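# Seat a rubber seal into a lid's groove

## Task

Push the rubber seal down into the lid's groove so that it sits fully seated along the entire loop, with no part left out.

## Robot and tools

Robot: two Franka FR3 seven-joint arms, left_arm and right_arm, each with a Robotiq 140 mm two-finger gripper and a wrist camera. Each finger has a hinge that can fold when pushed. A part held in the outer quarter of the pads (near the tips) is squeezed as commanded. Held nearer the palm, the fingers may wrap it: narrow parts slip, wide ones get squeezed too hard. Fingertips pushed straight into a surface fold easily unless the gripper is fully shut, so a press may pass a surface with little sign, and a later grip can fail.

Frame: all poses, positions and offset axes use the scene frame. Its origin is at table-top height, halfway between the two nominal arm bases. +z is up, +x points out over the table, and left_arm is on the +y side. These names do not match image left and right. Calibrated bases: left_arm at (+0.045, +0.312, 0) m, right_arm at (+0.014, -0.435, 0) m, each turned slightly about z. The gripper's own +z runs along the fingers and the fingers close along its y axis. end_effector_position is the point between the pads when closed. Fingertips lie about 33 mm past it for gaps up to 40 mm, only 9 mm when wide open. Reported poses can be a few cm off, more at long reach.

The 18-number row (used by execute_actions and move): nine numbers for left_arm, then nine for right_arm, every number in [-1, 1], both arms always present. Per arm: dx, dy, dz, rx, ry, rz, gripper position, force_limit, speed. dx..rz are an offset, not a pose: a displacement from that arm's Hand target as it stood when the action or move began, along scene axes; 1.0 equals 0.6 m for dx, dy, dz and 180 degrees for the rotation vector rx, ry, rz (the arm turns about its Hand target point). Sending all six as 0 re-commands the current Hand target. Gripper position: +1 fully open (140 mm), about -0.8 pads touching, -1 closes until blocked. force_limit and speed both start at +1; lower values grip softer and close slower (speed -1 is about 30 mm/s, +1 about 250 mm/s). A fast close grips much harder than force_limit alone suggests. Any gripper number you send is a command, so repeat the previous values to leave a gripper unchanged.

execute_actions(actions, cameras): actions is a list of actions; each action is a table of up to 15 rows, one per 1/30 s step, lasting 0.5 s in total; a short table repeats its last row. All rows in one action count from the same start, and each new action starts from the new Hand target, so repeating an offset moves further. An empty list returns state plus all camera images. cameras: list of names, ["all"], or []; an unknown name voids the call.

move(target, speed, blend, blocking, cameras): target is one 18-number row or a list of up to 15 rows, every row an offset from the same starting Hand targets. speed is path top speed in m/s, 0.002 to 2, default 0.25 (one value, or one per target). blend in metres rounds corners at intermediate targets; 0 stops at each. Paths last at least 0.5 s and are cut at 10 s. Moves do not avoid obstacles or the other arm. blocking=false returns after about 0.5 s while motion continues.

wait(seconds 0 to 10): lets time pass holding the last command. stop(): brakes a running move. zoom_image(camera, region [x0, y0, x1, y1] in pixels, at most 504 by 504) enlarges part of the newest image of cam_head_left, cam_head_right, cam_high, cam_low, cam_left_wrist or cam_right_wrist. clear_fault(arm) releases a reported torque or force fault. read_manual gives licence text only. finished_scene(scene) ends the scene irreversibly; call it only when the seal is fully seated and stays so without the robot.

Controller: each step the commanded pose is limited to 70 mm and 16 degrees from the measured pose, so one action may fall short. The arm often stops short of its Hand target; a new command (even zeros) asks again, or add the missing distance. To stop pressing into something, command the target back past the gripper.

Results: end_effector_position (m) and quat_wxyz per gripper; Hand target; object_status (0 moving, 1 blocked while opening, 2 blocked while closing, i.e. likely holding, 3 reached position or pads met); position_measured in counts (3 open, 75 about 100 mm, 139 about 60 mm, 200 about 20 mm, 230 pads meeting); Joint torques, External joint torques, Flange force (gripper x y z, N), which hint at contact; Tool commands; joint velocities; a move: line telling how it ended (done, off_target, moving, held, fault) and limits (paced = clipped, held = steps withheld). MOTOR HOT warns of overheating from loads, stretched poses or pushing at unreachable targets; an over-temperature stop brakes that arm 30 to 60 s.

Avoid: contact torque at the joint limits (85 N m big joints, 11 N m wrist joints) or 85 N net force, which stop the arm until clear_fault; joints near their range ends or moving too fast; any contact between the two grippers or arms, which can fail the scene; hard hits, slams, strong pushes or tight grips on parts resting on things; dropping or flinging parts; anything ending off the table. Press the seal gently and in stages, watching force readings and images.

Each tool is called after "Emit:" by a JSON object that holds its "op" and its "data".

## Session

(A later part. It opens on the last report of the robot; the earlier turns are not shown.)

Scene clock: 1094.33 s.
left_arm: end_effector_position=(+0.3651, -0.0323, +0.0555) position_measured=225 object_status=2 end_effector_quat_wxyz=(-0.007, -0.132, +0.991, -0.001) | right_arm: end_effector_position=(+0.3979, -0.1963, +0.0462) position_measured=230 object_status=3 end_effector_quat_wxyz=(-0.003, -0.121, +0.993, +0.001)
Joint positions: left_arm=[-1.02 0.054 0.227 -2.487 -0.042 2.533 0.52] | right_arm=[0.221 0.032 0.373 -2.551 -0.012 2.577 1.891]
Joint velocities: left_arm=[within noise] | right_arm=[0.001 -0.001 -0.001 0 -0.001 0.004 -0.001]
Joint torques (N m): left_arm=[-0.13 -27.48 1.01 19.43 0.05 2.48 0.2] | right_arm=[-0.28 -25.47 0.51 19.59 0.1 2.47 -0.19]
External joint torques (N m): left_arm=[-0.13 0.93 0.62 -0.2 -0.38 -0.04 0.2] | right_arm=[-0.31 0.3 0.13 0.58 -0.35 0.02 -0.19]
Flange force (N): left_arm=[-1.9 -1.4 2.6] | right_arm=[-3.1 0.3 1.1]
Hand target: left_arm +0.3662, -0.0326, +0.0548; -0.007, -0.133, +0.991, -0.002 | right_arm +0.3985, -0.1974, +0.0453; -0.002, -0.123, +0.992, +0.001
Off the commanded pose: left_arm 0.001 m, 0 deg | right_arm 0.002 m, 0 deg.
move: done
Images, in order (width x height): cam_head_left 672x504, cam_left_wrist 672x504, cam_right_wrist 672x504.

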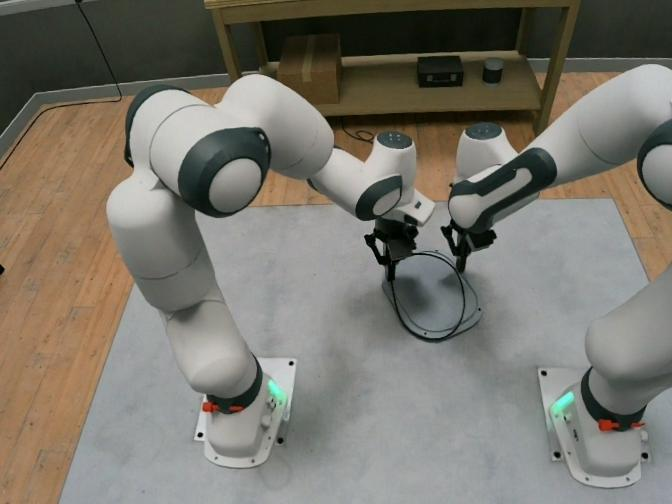

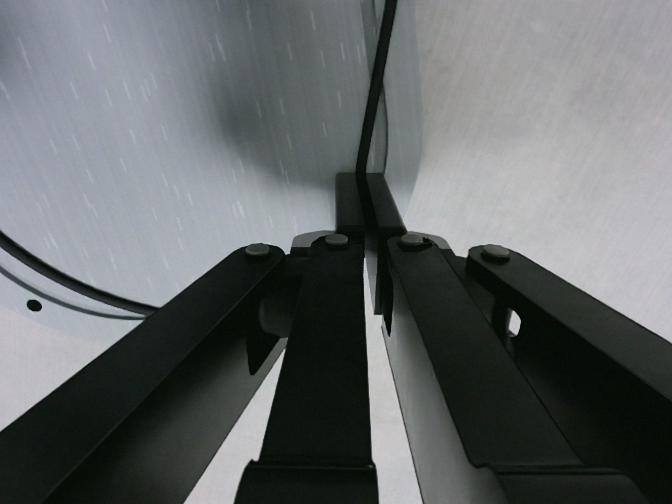

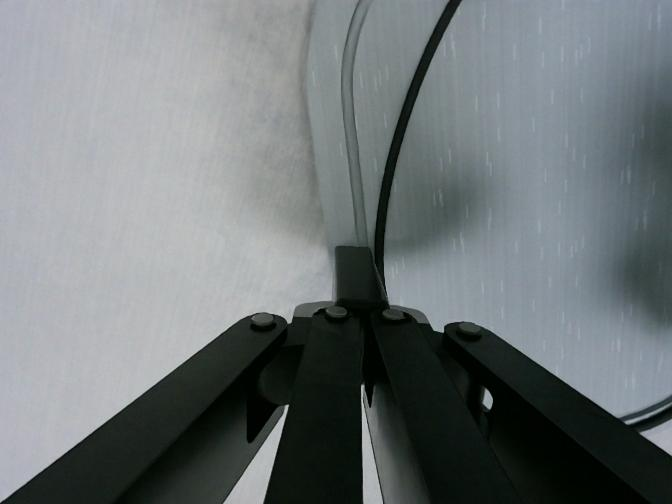

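Emit:
{"op": "move", "data": {"target": [[0,0,0,0,0,0,-1,-1,-1,0,0,0.03,0,0,0,-0.45,-1,0],[0,0,0,0,0,0,-1,-1,-1,-0.0055,0.021,0.03,0,0,0,-0.45,-1,0],[0,0,0,0,0,0,-1,-1,-1,-0.0055,0.021,-0.005,0,0,0,-0.45,-1,0],[0,0,0,0,0,0,-1,-1,-1,-0.0055,0.021,-0.0045,0,0,0,-1,-1,-1],[0,0,0,0,0,0,-1,-1,-1,-0.0055,0.021,0.005,0,0,0,-1,-1,-1],[0,0,0,0,0,0,-1,-1,-1,-0.0005,0.005,0.005,0,0,0,-1,-1,-1],[0,0,0,0,0,0,-1,-1,-1,-0.0005,0.005,-0.003,0,0,0,-1,-1,-1]], "speed": 0.08, "cameras": ["cam_right_wrist","cam_head_left","cam_left_wrist"]}}

Emit:
{"op": "zoom_image", "data": {"camera": "cam_head_left", "region": [360, 210, 500, 350]}}

Scene clock: 1106.67 s.
left_arm: end_effector_position=(+0.3651, -0.0323, +0.0555) position_measured=225 object_status=2 end_effector_quat_wxyz=(-0.007, -0.132, +0.991, -0.001) | right_arm: end_effector_position=(+0.3976, -0.1934, +0.0444) position_measured=225 object_status=2 end_effector_quat_wxyz=(-0.003, -0.121, +0.993, +0.001)
Joint positions: left_arm=[-1.02 0.054 0.227 -2.487 -0.042 2.533 0.52] | right_arm=[0.222 0.04 0.376 -2.548 -0.018 2.581 1.901]
Joint velocities: left_arm=[within noise] | right_arm=[0 -0.001 -0.001 0.001 0.001 0.004 -0.002]
Joint torques (N m): left_arm=[-0.16 -27.48 1.02 19.43 0.05 2.48 0.23] | right_arm=[-0.25 -25.7 0.64 19.57 0.09 2.56 -0.22]
External joint torques (N m): left_arm=[-0.04 0.98 0.75 -0.25 -0.38 -0.05 0.23] | right_arm=[-0.25 0.16 0.21 0.66 -0.35 0.12 -0.22]
Flange force (N): left_arm=[-2.1 -1.3 2.8] | right_arm=[-2.8 0.3 0.9]
Hand target: left_arm +0.3662, -0.0326, +0.0548; -0.007, -0.133, +0.991, -0.002 | right_arm +0.3982, -0.1944, +0.0435; -0.002, -0.123, +0.992, +0.001
Off the commanded pose: left_arm 0.001 m, 0 deg | right_arm 0.002 m, 0 deg.
move: done
Images, in order (width x height): cam_head_left 672x504, cam_left_wrist 672x504, cam_right_wrist 672x504.

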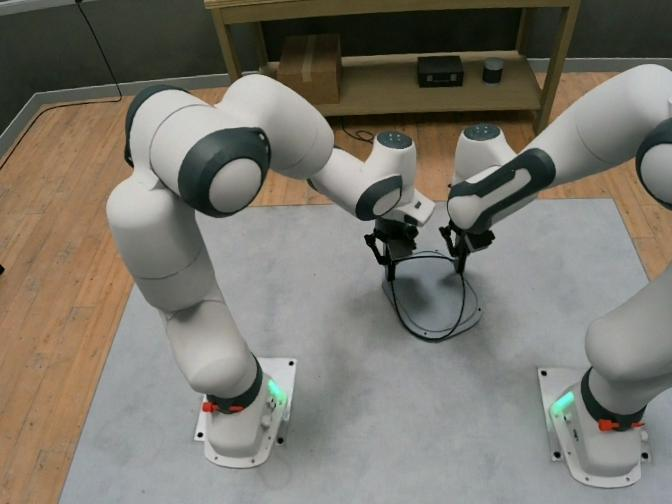

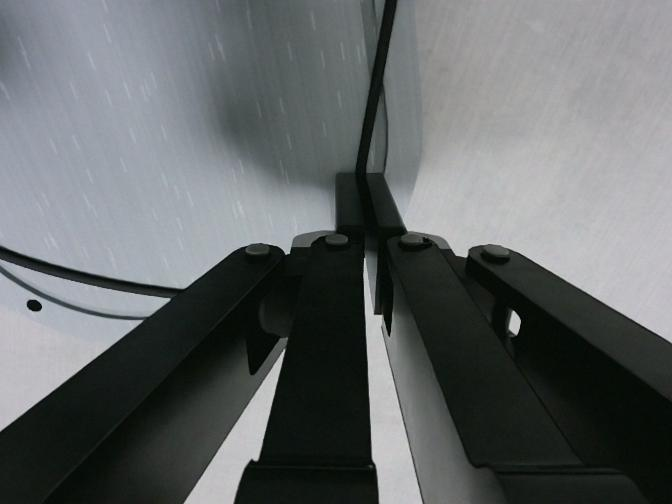

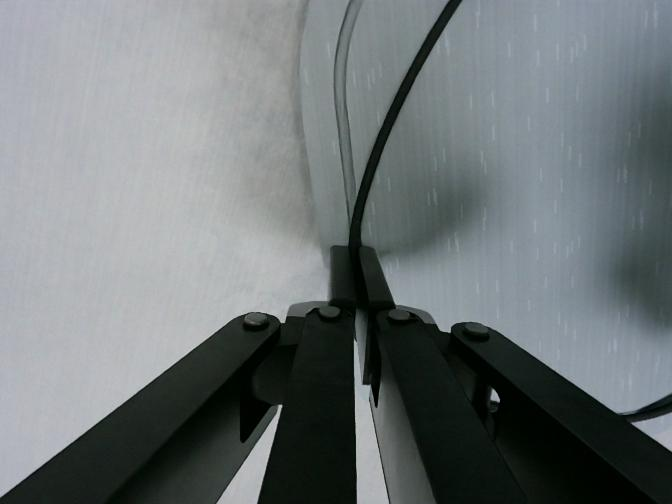

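Scaled by 3.600 from the camera's 672x504 image, which has a finer 960x720 frame.

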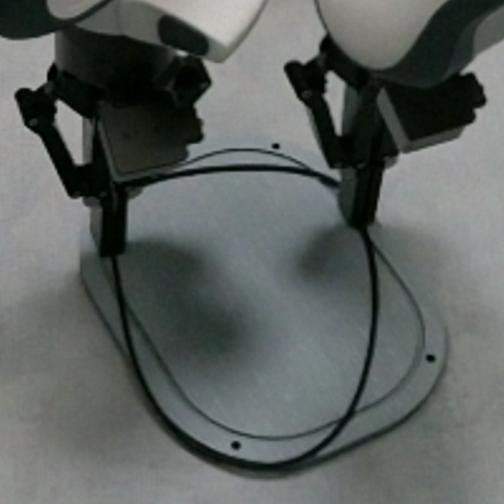

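Emit:
{"op": "move", "data": {"target": [[0,0,0,0,0,0,-1,-1,-1,0,0,0.01,0,0,0,-1,-1,-1],[0,0,0,0,0,0,-1,-1,-1,0.031,0.0087,0.01,0,0,0,-1,-1,-1],[0,0,0,0,0,0,-1,-1,-1,0.031,0.0087,-0.002,0,0,0,-1,-1,-1]], "speed": 0.08, "cameras": ["cam_right_wrist","cam_head_left"]}}

Emit:
{"op": "zoom_image", "data": {"camera": "cam_head_left", "region": [360, 210, 500, 350]}}

Scene clock: 1113.60 s.
left_arm: end_effector_position=(+0.3651, -0.0323, +0.0555) position_measured=225 object_status=2 end_effector_quat_wxyz=(-0.007, -0.132, +0.991, -0.001) | right_arm: end_effector_position=(+0.4163, -0.1890, +0.0430) position_measured=225 object_status=2 end_effector_quat_wxyz=(-0.003, -0.124, +0.992, +0.001)
Joint positions: left_arm=[-1.02 0.054 0.227 -2.487 -0.042 2.533 0.52] | right_arm=[0.219 0.091 0.364 -2.487 -0.05 2.567 1.904]
Joint velocities: left_arm=[within noise] | right_arm=[0 0 0 0.001 0 0.004 0.005]
Joint torques (N m): left_arm=[-0.15 -27.48 1.06 19.45 0.05 2.47 0.2] | right_arm=[-0.16 -27.63 1.3 20.02 0.11 2.4 0.13]
External joint torques (N m): left_arm=[-0.09 0.97 0.73 -0.18 -0.38 -0.05 0.2] | right_arm=[-0.22 0.24 0.24 0.89 -0.35 -0.05 0.13]
Flange force (N): left_arm=[-2.1 -1.5 2.7] | right_arm=[-3.9 1.5 0.9]
Hand target: left_arm +0.3662, -0.0326, +0.0548; -0.007, -0.133, +0.991, -0.002 | right_arm +0.4168, -0.1892, +0.0423; -0.002, -0.123, +0.992, +0.001
Off the commanded pose: left_arm 0.001 m, 0 deg | right_arm 0.001 m, 0 deg.
move: done
Images, in order (width x height): cam_head_left 672x504, cam_right_wrist 672x504.

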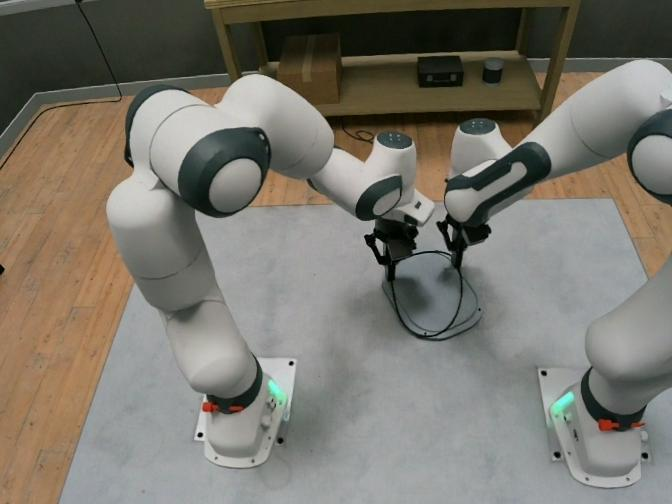

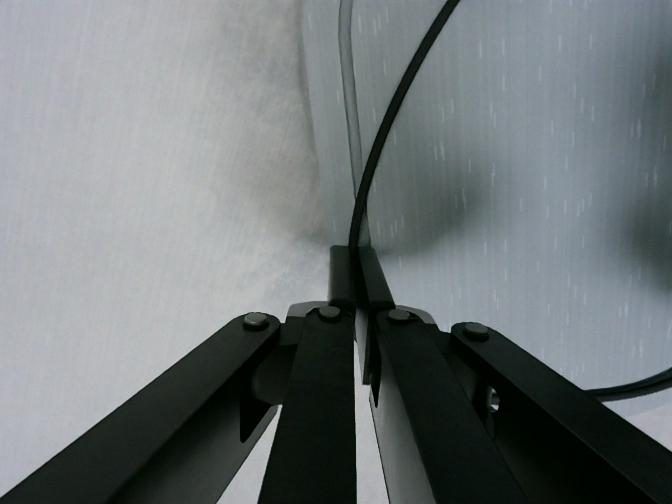

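Scaled by 3.600 from the camera's 672x504 image, which has a finer 960x720 frame.

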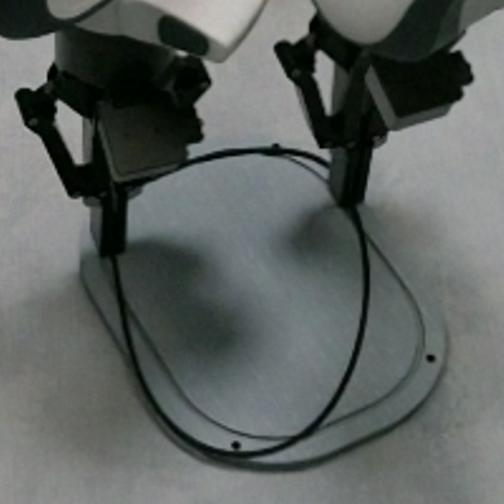

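Emit:
{"op": "move", "data": {"target": [[0,0,0,0,0,0,-1,-1,-1,0,0,0.0,0,0,0,-0.65,-1,-1],[0,0,0,0,0,0,-1,-1,-1,0,0,0.02,0,0,0,-0.65,-1,-1],[0,0,0,0,0,0,-1,-1,-1,0.002,-0.002,0.021,0,0,0,-1,-1,0],[0,0,0,0,0,0,-1,-1,-1,0.002,-0.002,-0.002,0,0,0,-1,-1,0],[0,0,0,0,0,0,-1,-1,-1,-0.005,0.014,-0.002,0,0,0,-1,-1,0],[0,0,0,0,0,0,-1,-1,-1,-0.0025,0.009,-0.012,0,0,0,-1,-1,0],[0,0,0,0,0,0,-1,-1,-1,-0.0025,0.009,0.02,0,0,0,-1,-1,0],[0,0,0,0,0,0,-1,-1,-1,0.0163,0.0157,0.02,0,0,0,-1,-1,0],[0,0,0,0,0,0,-1,-1,-1,0.0163,0.0157,-0.012,0,0,0,-1,-1,0],[0,0,0,0,0,0,-1,-1,-1,0.0163,0.0157,0.05,0,0,0,-1,-1,0]], "speed": 0.08, "blend": [0,0,0,0.001,0.001,0,0.002,0.002,0,0], "cameras": ["cam_right_wrist","cam_head_left"]}}

Emit:
{"op": "zoom_image", "data": {"camera": "cam_right_wrist", "region": [200, 0, 600, 300]}}

Emit:
{"op": "zoom_image", "data": {"camera": "cam_head_left", "region": [360, 210, 500, 350]}}

Scene clock: 1130.80 s.
left_arm: end_effector_position=(+0.3651, -0.0323, +0.0555) position_measured=225 object_status=2 end_effector_quat_wxyz=(-0.007, -0.132, +0.991, -0.001) | right_arm: end_effector_position=(+0.4270, -0.1794, +0.0718) position_measured=233 object_status=3 end_effector_quat_wxyz=(-0.001, -0.122, +0.993, +0.001)
Joint positions: left_arm=[-1.02 0.054 0.227 -2.487 -0.042 2.533 0.52] | right_arm=[0.228 0.056 0.365 -2.432 -0.029 2.483 1.9]
Joint velocities: left_arm=[within noise] | right_arm=[0 0.001 -0.001 0 0 -0.003 -0.008]
Joint torques (N m): left_arm=[-0.2 -27.51 1.02 19.46 0.04 2.48 0.17] | right_arm=[-0.1 -28.95 1.32 21.16 0.86 2.17 -0.25]
External joint torques (N m): left_arm=[-0.27 0.79 0.57 -0.09 -0.39 -0.02 0.17] | right_arm=[-0.12 -1.05 0.67 0.77 0.34 -0.28 -0.25]
Flange force (N): left_arm=[-1.6 -1.5 2.3] | right_arm=[0.9 -0.3 -4.4]
Hand target: left_arm +0.3662, -0.0326, +0.0548; -0.007, -0.133, +0.991, -0.002 | right_arm +0.4266, -0.1798, +0.0723; -0.002, -0.123, +0.992, +0.001
Off the commanded pose: left_arm 0.001 m, 0 deg | right_arm 0.001 m, 0 deg.
move: done
Images, in order (width x height): cam_head_left 672x504, cam_right_wrist 672x504.

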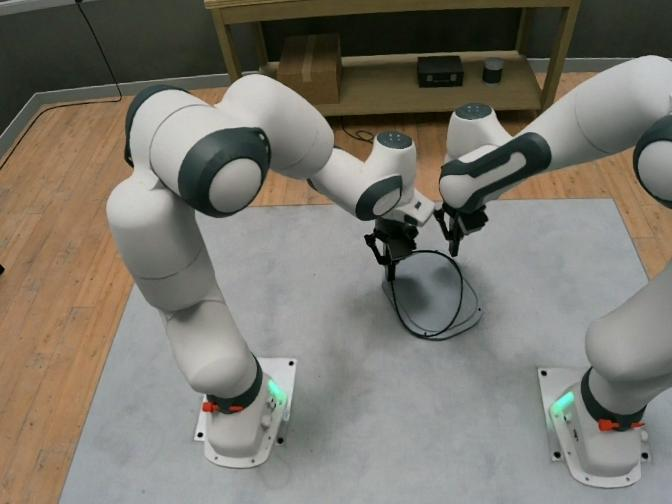

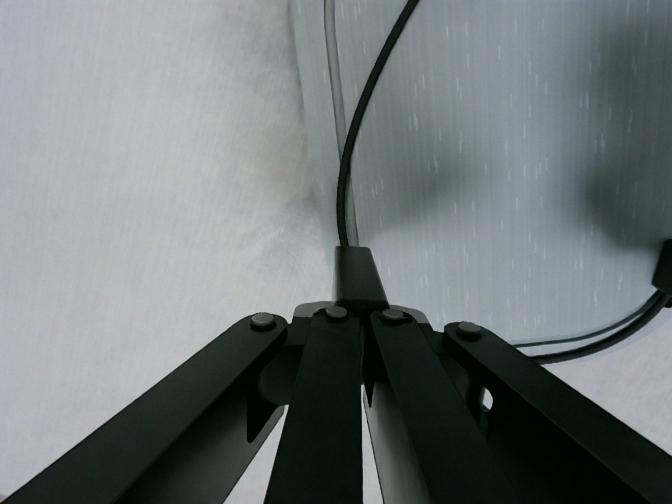

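Scaled by 1.260 from the camera's 672x504 image, which has a finer 960x720 frame.

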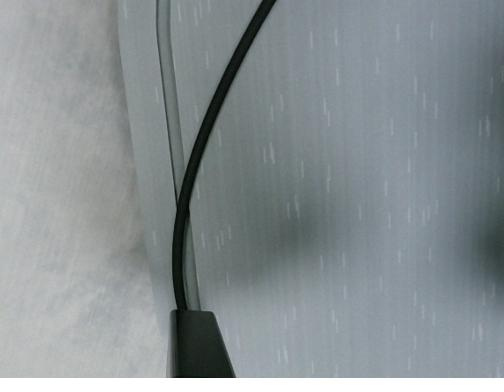

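Scaled by 3.600 from the camera's 672x504 image, which has a finer 960x720 frame.

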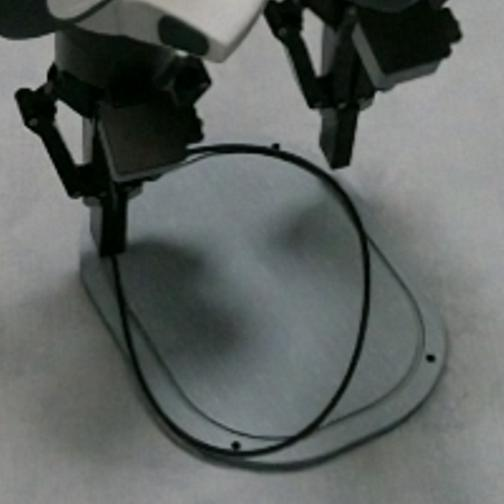

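Emit:
{"op": "move", "data": {"target": [[0,0,0,0,0,0,-1,-1,-1,-0.021,-0.0135,-0.0305,0,0,0,-1,-1,0],[0,0,0,0,0,0,-1,-1,-1,-0.021,-0.0135,-0.0522,0,0,0,-1,-1,0],[0,0,0,0,0,0,-1,-1,-1,-0.028,0.0033,-0.0522,0,0,0,-1,-1,0],[0,0,0,0,0,0,-1,-1,-1,-0.0242,-0.0058,-0.0622,0,0,0,-1,-1,0],[0,0,0,0,0,0,-1,-1,-1,-0.0242,-0.0058,-0.0305,0,0,0,-1,-1,0],[0,0,0,0,0,0,-1,-1,-1,0.0032,-0.0052,-0.0305,0,0,0,-1,-1,0],[0,0,0,0,0,0,-1,-1,-1,0.0032,-0.0052,-0.0522,0,0,0,-1,-1,0],[0,0,0,0,0,0,-1,-1,-1,-0.0038,0.0117,-0.0522,0,0,0,-1,-1,0],[0,0,0,0,0,0,-1,-1,-1,0,0.0025,-0.0622,0,0,0,-1,-1,0],[0,0,0,0,0,0,-1,-1,-1,0,0.0025,-0.0305,0,0,0,-1,-1,0],[0,0,0,0,0,0,-1,-1,-1,0.0277,0.0088,-0.0305,0,0,0,-1,-1,0],[0,0,0,0,0,0,-1,-1,-1,0.0277,0.0088,-0.0522,0,0,0,-1,-1,0],[0,0,0,0,0,0,-1,-1,-1,0.0167,0.0235,-0.0522,0,0,0,-1,-1,0],[0,0,0,0,0,0,-1,-1,-1,0.0227,0.0155,-0.0622,0,0,0,-1,-1,0],[0,0,0,0,0,0,-1,-1,-1,0.0535,0.0503,0.01,0,0,0,-1,-1,0]], "speed": 0.1, "blend": [0.002,0.001,0.001,0,0.002,0.002,0.001,0.001,0,0.002,0.002,0.001,0.001,0,0], "cameras": ["cam_right_wrist"]}}

Emit:
{"op": "zoom_image", "data": {"camera": "cam_right_wrist", "region": [200, 0, 600, 300]}}

Scene clock: 1153.67 s.
left_arm: end_effector_position=(+0.3651, -0.0323, +0.0555) position_measured=225 object_status=2 end_effector_quat_wxyz=(-0.007, -0.132, +0.991, -0.001) | right_arm: end_effector_position=(+0.4601, -0.1507, +0.0782) position_measured=233 object_status=3 end_effector_quat_wxyz=(-0.001, -0.124, +0.992, +0.001)
Joint positions: left_arm=[-1.02 0.054 0.227 -2.487 -0.042 2.533 0.52] | right_arm=[0.251 0.158 0.358 -2.28 -0.081 2.426 1.946]
Joint velocities: left_arm=[within noise] | right_arm=[0.001 -0.001 -0.001 0.001 -0.001 -0.004 0]
Joint torques (N m): left_arm=[-0.17 -27.52 1.05 19.48 0.05 2.48 0.21] | right_arm=[-0.07 -32.65 2.97 22.34 0.9 2.28 0.08]
External joint torques (N m): left_arm=[-0.25 0.71 0.59 0.01 -0.38 -0.01 0.21] | right_arm=[0.03 -0.64 1.21 1.2 0.33 -0.2 0.08]
Flange force (N): left_arm=[-1.8 -1.6 2.1] | right_arm=[-1.7 1.6 -3.1]
Hand target: left_arm +0.3662, -0.0326, +0.0548; -0.007, -0.133, +0.991, -0.002 | right_arm +0.4587, -0.1496, +0.0783; -0.002, -0.123, +0.992, +0.001
Off the commanded pose: left_arm 0.001 m, 0 deg | right_arm 0.002 m, 0 deg.
move: done
Images, in order (width x height): cam_right_wrist 672x504.

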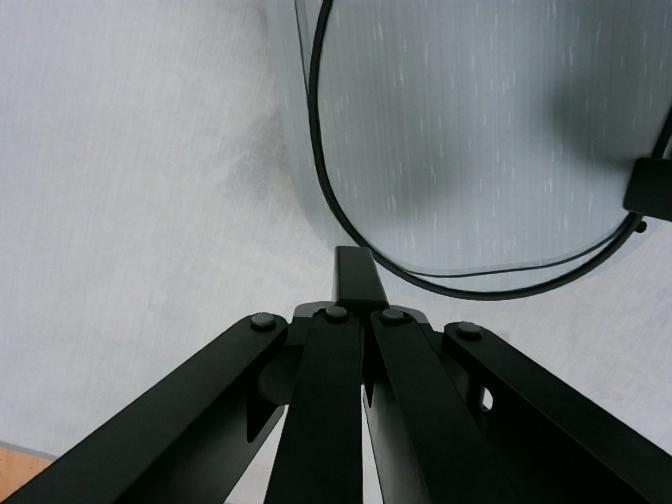

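Scaled by 1.260 from the camera's 672x504 image, which has a finer 960x720 frame.

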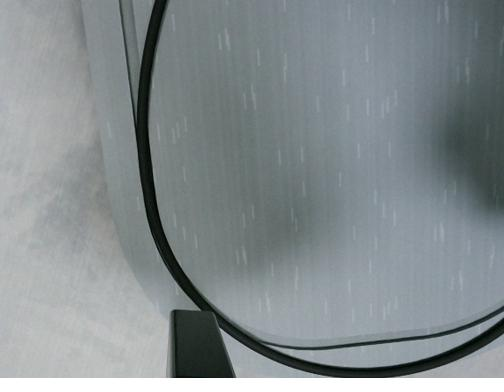

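Emit:
{"op": "move", "data": {"target": [[0,0,0,0,0,0,-1,-1,-1,-0.1052,-0.0513,-0.03,0,0,0,-1,-1,0],[0,0,0,0,0,0,-1,-1,-1,-0.1052,-0.0513,-0.0638,0,0,0,-1,-1,0],[0,0,0,0,0,0,-1,-1,-1,-0.097,-0.0713,-0.0638,0,0,0,-1,-1,0],[0,0,0,0,0,0,-1,-1,-1,-0.0995,-0.0652,-0.0722,0,0,0,-1,-1,0],[0,0,0,0,0,0,-1,-1,-1,-0.0995,-0.0652,-0.0405,0,0,0,-1,-1,0],[0,0,0,0,0,0,-1,-1,-1,-0.1285,-0.0536,-0.0405,0,0,0,-1,-1,0],[0,0,0,0,0,0,-1,-1,-1,-0.1285,-0.0536,-0.0638,0,0,0,-1,-1,0],[0,0,0,0,0,0,-1,-1,-1,-0.1178,-0.0798,-0.0638,0,0,0,-1,-1,0],[0,0,0,0,0,0,-1,-1,-1,-0.1203,-0.0737,-0.0722,0,0,0,-1,-1,0],[0,0,0,0,0,0,-1,-1,-1,-0.1203,-0.0737,-0.0405,0,0,0,-1,-1,0],[0,0,0,0,0,0,-1,-1,-1,-0.151,-0.058,0.02,0,0,0,-1,-1,0]], "speed": 0.1, "blend": [0.005,0.001,0.001,0,0.002,0.002,0.001,0.001,0,0.002,0], "cameras": ["cam_right_wrist","cam_head_left"]}}

Emit:
{"op": "zoom_image", "data": {"camera": "cam_right_wrist", "region": [200, 0, 600, 300]}}

Emit:
{"op": "zoom_image", "data": {"camera": "cam_head_left", "region": [360, 210, 500, 350]}}

Scene clock: 1177.67 s.
left_arm: end_effector_position=(+0.3653, -0.0325, +0.0556) position_measured=225 object_status=2 end_effector_quat_wxyz=(-0.006, -0.132, +0.991, -0.001) | right_arm: end_effector_position=(+0.3696, -0.1841, +0.0904) position_measured=233 object_status=3 end_effector_quat_wxyz=(-0.001, -0.122, +0.993, +0.001)
Joint positions: left_arm=[-1.02 0.054 0.227 -2.487 -0.042 2.533 0.52] | right_arm=[0.277 -0.132 0.384 -2.588 0.083 2.463 1.88]
Joint velocities: left_arm=[within noise] | right_arm=[0 -0.001 0 0 0.001 -0.004 -0.004]
Joint torques (N m): left_arm=[-0.21 -27.51 1.06 19.36 0.12 2.39 0.17] | right_arm=[0.14 -22.82 -0.98 21.16 0.88 2.24 -0.27]
External joint torques (N m): left_arm=[-0.24 0.81 0.64 -0.17 -0.31 -0.12 0.17] | right_arm=[0.09 -1.02 0.39 0.52 0.35 -0.21 -0.27]
Flange force (N): left_arm=[-1.6 -1.3 2.0] | right_arm=[2.1 -0.6 -4.0]
Hand target: left_arm +0.3662, -0.0326, +0.0548; -0.007, -0.133, +0.991, -0.002 | right_arm +0.3681, -0.1844, +0.0903; -0.002, -0.123, +0.992, +0.001
Off the commanded pose: left_arm 0.001 m, 0 deg | right_arm 0.002 m, 0 deg.
move: done
Images, in order (width x height): cam_head_left 672x504, cam_right_wrist 672x504.

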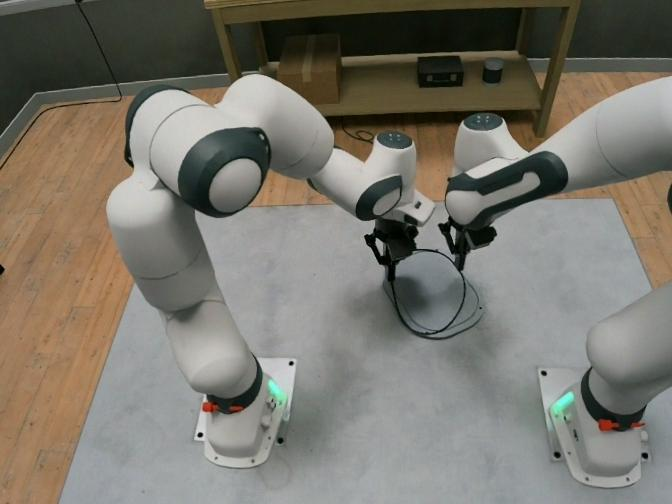

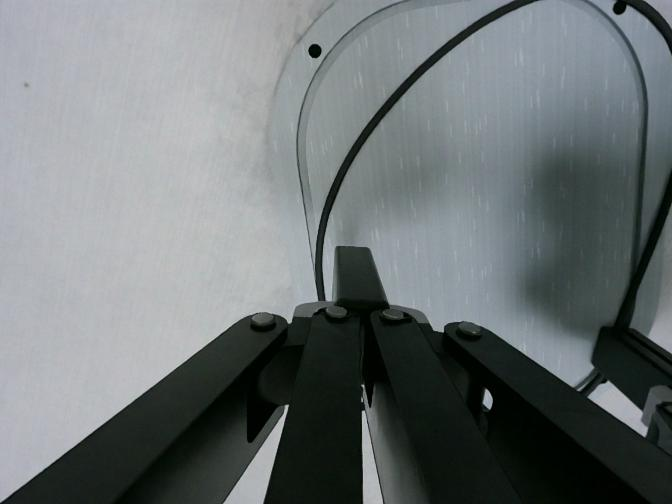

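Scaled by 1.260 from the camera's 672x504 image, which has a finer 960x720 frame.

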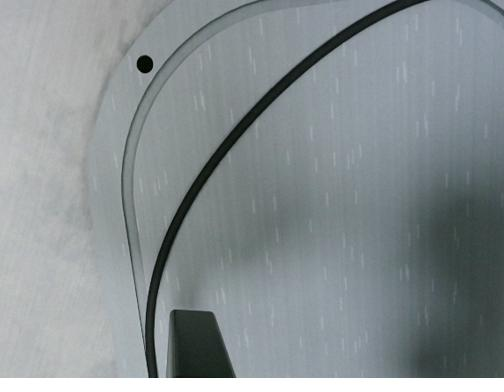

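Scaled by 3.600 from the camera's 672x504 image, which has a finer 960x720 frame.

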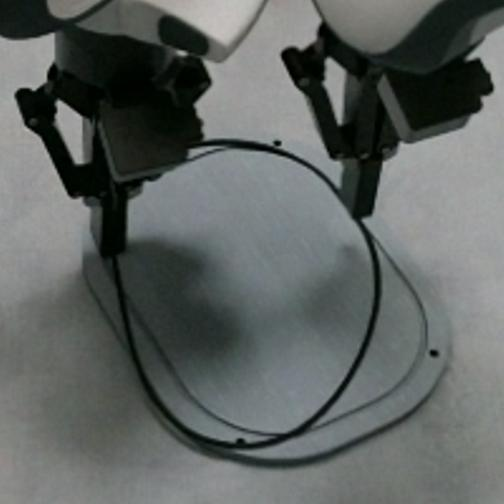

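Emit:
{"op": "move", "data": {"target": [[0,0,0,0,0,0,-1,-1,-1,0.0003,-0.0188,-0.0605,0,0,0,-1,-1,0],[0,0,0,0,0,0,-1,-1,-1,0.0003,-0.0188,-0.083,0,0,0,-1,-1,0],[0,0,0,0,0,0,-1,-1,-1,0.0103,-0.0398,-0.083,0,0,0,-1,-1,0],[0,0,0,0,0,0,-1,-1,-1,0.0075,-0.0338,-0.0922,0,0,0,-1,-1,0],[0,0,0,0,0,0,-1,-1,-1,0.0075,-0.0338,-0.0605,0,0,0,-1,-1,0],[0,0,0,0,0,0,-1,-1,-1,-0.0237,-0.0228,-0.0605,0,0,0,-1,-1,0],[0,0,0,0,0,0,-1,-1,-1,-0.0237,-0.0228,-0.083,0,0,0,-1,-1,0],[0,0,0,0,0,0,-1,-1,-1,-0.0108,-0.0498,-0.083,0,0,0,-1,-1,0],[0,0,0,0,0,0,-1,-1,-1,-0.0137,-0.0438,-0.0922,0,0,0,-1,-1,0],[0,0,0,0,0,0,-1,-1,-1,-0.0137,-0.0438,-0.0605,0,0,0,-1,-1,0],[0,0,0,0,0,0,-1,-1,-1,-0.0528,-0.0285,-0.0605,0,0,0,-1,-1,0],[0,0,0,0,0,0,-1,-1,-1,-0.0528,-0.0285,-0.083,0,0,0,-1,-1,0],[0,0,0,0,0,0,-1,-1,-1,-0.0372,-0.0615,-0.083,0,0,0,-1,-1,0],[0,0,0,0,0,0,-1,-1,-1,-0.04,-0.0555,-0.0922,0,0,0,-1,-1,0],[0,0,0,0,0,0,-1,-1,-1,-0.06,-0.04,0,0,0,0,-1,-1,0]], "speed": 0.1, "blend": [0.002,0.001,0.001,0,0.002,0.002,0.001,0.001,0,0.002,0.002,0.001,0.001,0,0], "cameras": ["cam_right_wrist","cam_head_left"]}}

Emit:
{"op": "zoom_image", "data": {"camera": "cam_right_wrist", "region": [200, 0, 600, 300]}}

Emit:
{"op": "zoom_image", "data": {"camera": "cam_head_left", "region": [360, 210, 500, 350]}}

Scene clock: 1205.53 s.
left_arm: end_effector_position=(+0.3653, -0.0325, +0.0556) position_measured=225 object_status=2 end_effector_quat_wxyz=(-0.006, -0.132, +0.991, -0.001) | right_arm: end_effector_position=(+0.3624, -0.2001, +0.0468) position_measured=233 object_status=3 end_effector_quat_wxyz=(-0.011, -0.127, +0.992, -0.004)
Joint positions: left_arm=[-1.02 0.054 0.227 -2.487 -0.042 2.533 0.52] | right_arm=[0.259 -0.043 0.378 -2.634 0.036 2.57 1.881]
Joint torques (N m): left_arm=[-0.17 -27.53 1.09 19.35 0.12 2.39 0.2] | right_arm=[-0.42 -21.63 -0.32 19.06 0.41 2.57 -0.11]
External joint torques (N m): left_arm=[-0.29 0.79 0.59 -0.19 -0.3 -0.12 0.2] | right_arm=[-0.39 1.47 0.16 0.23 -0.03 0.17 -0.11]
External joint torques when the fault began: right_arm=[-6.34 15.57 -5.47 -3.14 -1.88 6 -0.16]
Flange force (N): left_arm=[-1.5 -1.2 2.0] | right_arm=[-4.7 1.1 4.6]
Flange force when the fault began (N): right_arm=[-38.7 -2.6 67.9]
Hand target: left_arm +0.3662, -0.0326, +0.0548; -0.007, -0.133, +0.991, -0.002 | right_arm +0.3624, -0.2001, +0.0468; -0.011, -0.127, +0.992, -0.004 (not the last commanded pose)
Tool commands: left_gripper/position=-1.0 left_gripper/force_limit=-1.0 left_gripper/speed=-1.0 right_gripper/position=-1.0 right_gripper/force_limit=-1.0 right_gripper/speed=+0.003922
Off the commanded pose: left_arm 0.001 m, 0 deg | right_arm 0.054 m, 1 deg.
FORCE FAULT: contact force on the right arm reached its limit, and that arm stopped. The contact can be on any part of that arm, not only on its tool. That arm's remaining commands of this call were not run. That arm is still stopped at the end of this call. While its stop runs, that arm takes no new command, but execute_actions still moves its gripper.
CLEAR FAULT: the right arm stays stopped (Reflex) until you call clear_fault(arm="right_arm").
move: fault (right_arm); path passed 4 of 15 targets
Images, in order (width x height): cam_head_left 672x504, cam_right_wrist 672x504.

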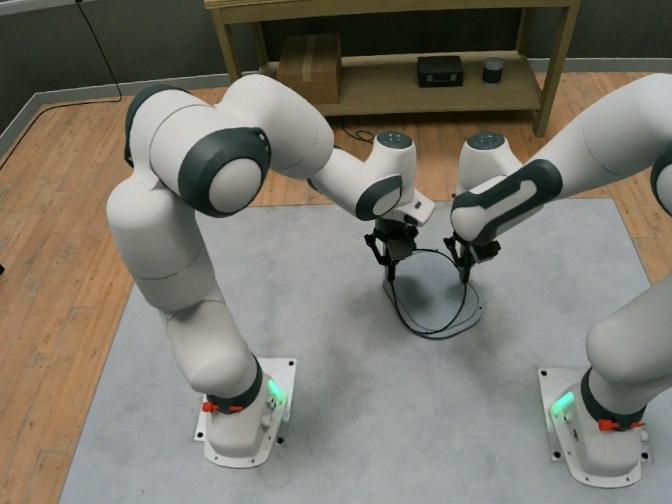

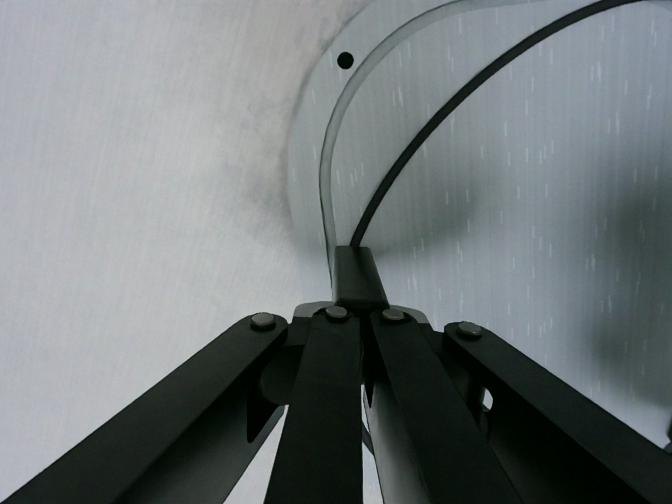

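Scaled by 1.260 from the camera's 672x504 image, which has a finer 960x720 frame.

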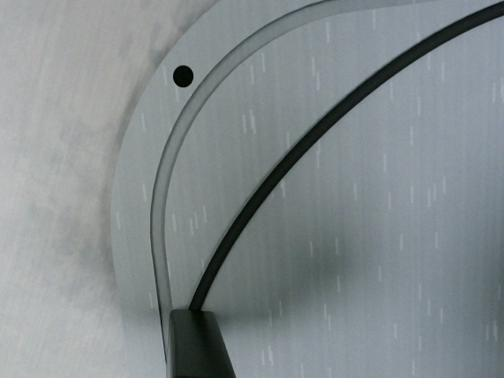

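Scaled by 3.600 from the camera's 672x504 image, which has a finer 960x720 frame.

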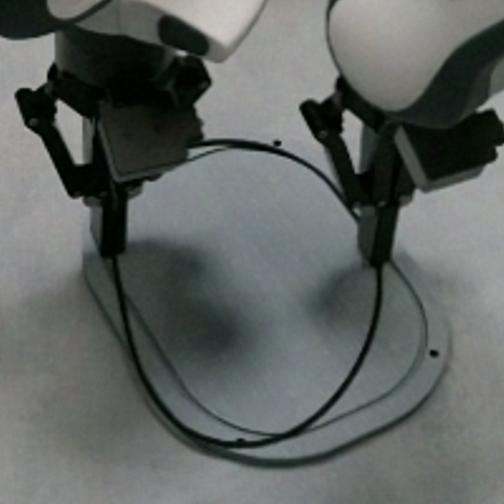

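Emit:
{"op": "clear_fault", "data": {"arm": "right_arm"}}

Emit:
{"op": "move", "data": {"target": [[0,0,0,0,0,0,-1,-1,-1,0,0,0.012,0,0,0,-1,-1,0],[0,0,0,0,0,0,-1,-1,-1,-0.0142,0.0033,0.012,0,0,0,-1,-1,0],[0,0,0,0,0,0,-1,-1,-1,-0.0142,0.0033,-0.0072,0,0,0,-1,-1,0],[0,0,0,0,0,0,-1,-1,-1,-0.0013,-0.0237,-0.0072,0,0,0,-1,-1,0],[0,0,0,0,0,0,-1,-1,-1,-0.0042,-0.0177,-0.013,0,0,0,-1,-1,0],[0,0,0,0,0,0,-1,-1,-1,-0.0042,-0.0177,0.012,0,0,0,-1,-1,0],[0,0,0,0,0,0,-1,-1,-1,-0.0433,-0.0023,0.012,0,0,0,-1,-1,0],[0,0,0,0,0,0,-1,-1,-1,-0.0433,-0.0023,-0.0072,0,0,0,-1,-1,0],[0,0,0,0,0,0,-1,-1,-1,-0.0277,-0.0353,-0.0072,0,0,0,-1,-1,0],[0,0,0,0,0,0,-1,-1,-1,-0.0305,-0.0293,-0.013,0,0,0,-1,-1,0],[0,0,0,0,0,0,-1,-1,-1,-0.055,-0.01,0.06,0,0,0,-1,-1,0]], "speed": 0.07, "blend": [0,0.002,0.001,0.001,0,0.002,0.002,0.001,0.001,0,0], "cameras": ["cam_right_wrist","cam_head_left"]}}

Emit:
{"op": "zoom_image", "data": {"camera": "cam_right_wrist", "region": [200, 0, 600, 300]}}

Emit:
{"op": "zoom_image", "data": {"camera": "cam_head_left", "region": [360, 210, 500, 350]}}

Scene clock: 1219.20 s.
left_arm: end_effector_position=(+0.3653, -0.0325, +0.0556) position_measured=225 object_status=2 end_effector_quat_wxyz=(-0.006, -0.132, +0.991, -0.001) | right_arm: end_effector_position=(+0.3624, -0.2001, +0.0468) position_measured=233 object_status=3 end_effector_quat_wxyz=(-0.011, -0.127, +0.992, -0.004)
Joint positions: left_arm=[-1.02 0.054 0.227 -2.487 -0.042 2.533 0.52] | right_arm=[0.259 -0.043 0.378 -2.634 0.036 2.57 1.881]
Joint torques (N m): left_arm=[-0.21 -27.49 1.08 19.34 0.13 2.39 0.18] | right_arm=[-0.46 -21.61 -0.35 19.11 0.4 2.59 -0.11]
External joint torques (N m): left_arm=[-0.17 0.81 0.74 -0.2 -0.3 -0.11 0.18] | right_arm=[-0.56 1.4 -0.01 0.36 -0.04 0.2 -0.11]
Flange force (N): left_arm=[-1.7 -1.1 2.0] | right_arm=[-5.1 0.8 4.5]
Hand target: left_arm +0.3662, -0.0326, +0.0548; -0.007, -0.133, +0.991, -0.002 | right_arm +0.3624, -0.2001, +0.0468; -0.011, -0.127, +0.992, -0.004 (not the last commanded pose)
Tool commands: left_gripper/position=-1.0 left_gripper/force_limit=-1.0 left_gripper/speed=-1.0 right_gripper/position=-1.0 right_gripper/force_limit=-1.0 right_gripper/speed=+0.003922
Off the commanded pose: left_arm 0.001 m, 0 deg | right_arm 0.054 m, 1 deg.
FORCE FAULT, CONTINUED: the right arm's stop, for the force fault that an earlier result reported, is over. The call counts as one of the actions that you can send in this scene. That arm's target is now where it stood when the stop ended, not its last command. That arm accepts commands again.
CLEAR FAULT: your call cleared the right arm's force fault. If the contact force or a joint's load stays at its limit, that arm stops again.

Scene clock: 1223.57 s.
left_arm: end_effector_position=(+0.3653, -0.0325, +0.0556) position_measured=225 object_status=2 end_effector_quat_wxyz=(-0.006, -0.132, +0.991, -0.001) | right_arm: end_effector_position=(+0.3302, -0.2063, +0.0823) position_measured=233 object_status=3 end_effector_quat_wxyz=(-0.010, -0.127, +0.992, -0.004)
Joint positions: left_arm=[-1.02 0.054 0.227 -2.487 -0.042 2.533 0.52] | right_arm=[0.312 -0.232 0.373 -2.71 0.138 2.467 1.841]
Joint velocities: left_arm=[within noise] | right_arm=[0.001 0 0 0 0 -0.004 0]
Joint torques (N m): left_arm=[-0.2 -27.49 1.07 19.31 0.13 2.39 0.18] | right_arm=[0.2 -19.08 -2.12 21.09 0.87 2.15 -0.26]
External joint torques (N m): left_arm=[-0.22 0.86 0.66 -0.32 -0.3 -0.13 0.18] | right_arm=[0.23 -0.78 0.12 0.82 0.35 -0.26 -0.26]
Flange force (N): left_arm=[-1.5 -1.0 2.1] | right_arm=[1.0 -0.1 -4.0]
Hand target: left_arm +0.3662, -0.0326, +0.0548; -0.007, -0.133, +0.991, -0.002 | right_arm +0.3294, -0.2061, +0.0828; -0.011, -0.127, +0.992, -0.004
Off the commanded pose: left_arm 0.001 m, 0 deg | right_arm 0.001 m, 0 deg.
move: done
Images, in order (width x height): cam_head_left 672x504, cam_right_wrist 672x504.

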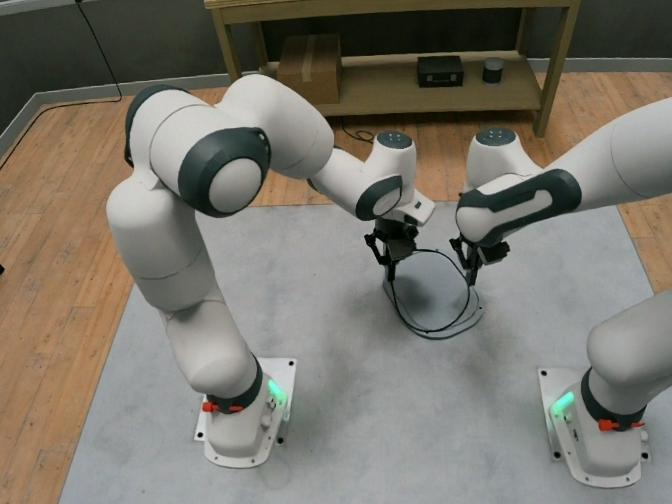

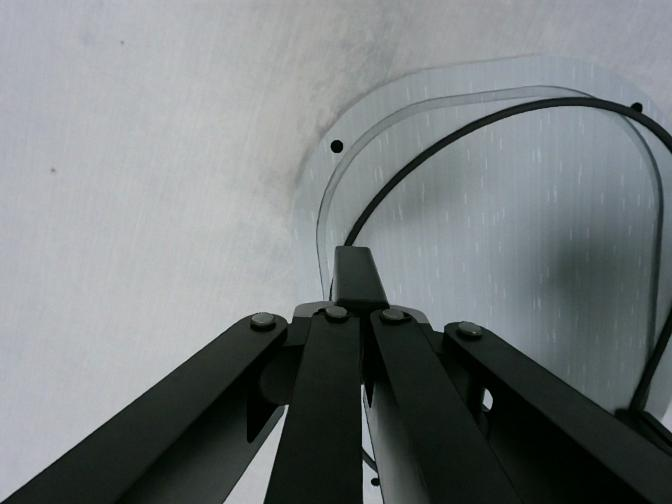

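Scaled by 1.260 from the camera's 672x504 image, which has a finer 960x720 frame.

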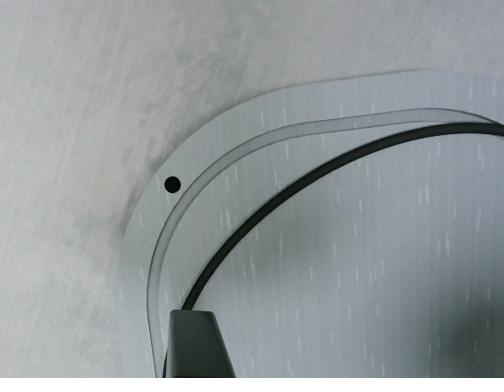

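Scaled by 3.600 from the camera's 672x504 image, which has a finer 960x720 frame.

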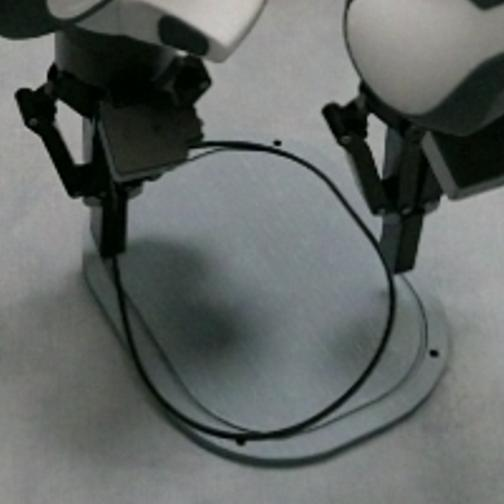

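Emit:
{"op": "move", "data": {"target": [[0,0,0,0,0,0,-1,-1,-1,-0.0197,-0.0165,-0.048,0,0,0,-1,-1,0],[0,0,0,0,0,0,-1,-1,-1,-0.0197,-0.0165,-0.0672,0,0,0,-1,-1,0],[0,0,0,0,0,0,-1,-1,-1,-0.0122,-0.0402,-0.0672,0,0,0,-1,-1,0],[0,0,0,0,0,0,-1,-1,-1,-0.0142,-0.0338,-0.073,0,0,0,-1,-1,0],[0,0,0,0,0,0,-1,-1,-1,-0.0142,-0.0338,-0.048,0,0,0,-1,-1,0],[0,0,0,0,0,0,-1,-1,-1,-0.0317,-0.0133,-0.048,0,0,0,-1,-1,0],[0,0,0,0,0,0,-1,-1,-1,-0.0317,-0.0133,-0.0672,0,0,0,-1,-1,0],[0,0,0,0,0,0,-1,-1,-1,-0.0317,-0.0417,-0.0672,0,0,0,-1,-1,0],[0,0,0,0,0,0,-1,-1,-1,-0.0317,-0.035,-0.073,0,0,0,-1,-1,0],[0,0,0,0,0,0,-1,-1,-1,-0.0317,-0.035,-0.048,0,0,0,-1,-1,0],[0,0,0,0,0,0,-1,-1,-1,-0.0425,-0.01,-0.048,0,0,0,-1,-1,0],[0,0,0,0,0,0,-1,-1,-1,-0.0425,-0.01,-0.0672,0,0,0,-1,-1,0],[0,0,0,0,0,0,-1,-1,-1,-0.0503,-0.0408,-0.0672,0,0,0,-1,-1,0],[0,0,0,0,0,0,-1,-1,-1,-0.0487,-0.0343,-0.073,0,0,0,-1,-1,0],[0,0,0,0,0,0,-1,-1,-1,-0.09,-0.01,0,0,0,0,-1,-1,0]], "speed": 0.09, "blend": [0.002,0.001,0.001,0,0.002,0.002,0.001,0.001,0,0.002,0.002,0.001,0.001,0,0], "cameras": ["cam_right_wrist","cam_head_left"]}}

Emit:
{"op": "zoom_image", "data": {"camera": "cam_right_wrist", "region": [200, 0, 600, 300]}}

Emit:
{"op": "zoom_image", "data": {"camera": "cam_head_left", "region": [360, 210, 500, 350]}}

Scene clock: 1253.53 s.
left_arm: end_effector_position=(+0.3652, -0.0325, +0.0556) position_measured=225 object_status=2 end_effector_quat_wxyz=(-0.006, -0.132, +0.991, -0.001) | right_arm: end_effector_position=(+0.2770, -0.2120, +0.0829) position_measured=233 object_status=3 end_effector_quat_wxyz=(-0.010, -0.130, +0.991, -0.004)
Joint positions: left_arm=[-1.02 0.054 0.227 -2.487 -0.042 2.533 0.52] | right_arm=[0.405 -0.386 0.378 -2.847 0.227 2.452 1.847]
Joint velocities: left_arm=[within noise] | right_arm=[0 -0.001 -0.001 0.002 0 -0.004 0.002]
Joint torques (N m): left_arm=[-0.24 -27.55 1.05 19.41 0.13 2.4 0.15] | right_arm=[0.13 -13.98 -2.76 20.88 0.85 2.19 0.04]
External joint torques (N m): left_arm=[-0.31 0.8 0.59 -0.16 -0.3 -0.12 0.15] | right_arm=[0.14 -0.71 0.52 0.64 0.32 -0.21 0.04]
Flange force (N): left_arm=[-1.4 -1.4 2.0] | right_arm=[1.6 1.1 -3.2]
Hand target: left_arm +0.3662, -0.0326, +0.0548; -0.007, -0.133, +0.991, -0.002 | right_arm +0.2754, -0.2121, +0.0828; -0.011, -0.127, +0.992, -0.004
Off the commanded pose: left_arm 0.001 m, 0 deg | right_arm 0.002 m, 0 deg.
move: done
Images, in order (width x height): cam_head_left 672x504, cam_right_wrist 672x504.

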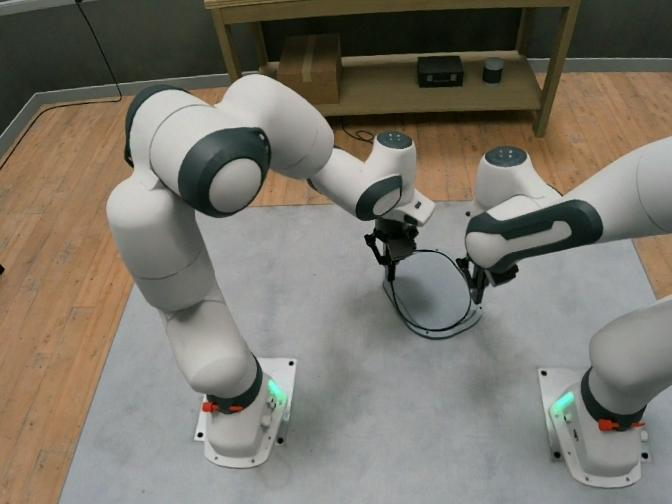

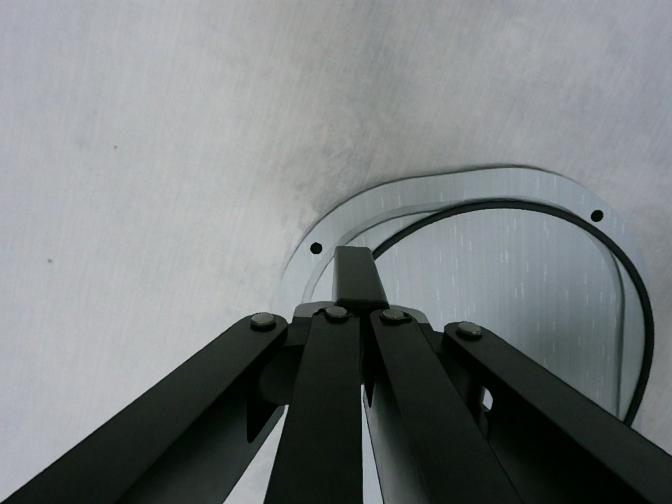

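Scaled by 1.260 from the camera's 672x504 image, which has a finer 960x720 frame.

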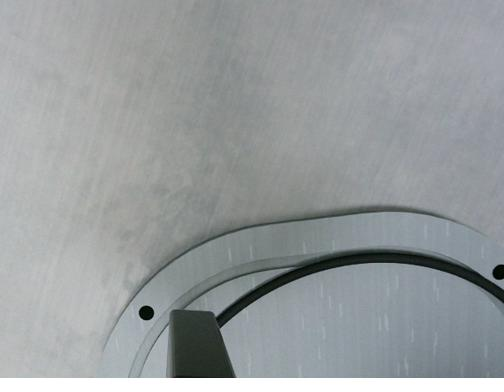

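Scaled by 3.600 from the camera's 672x504 image, which has a finer 960x720 frame.

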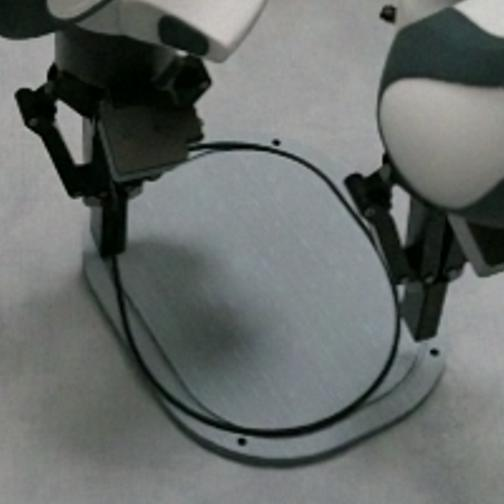

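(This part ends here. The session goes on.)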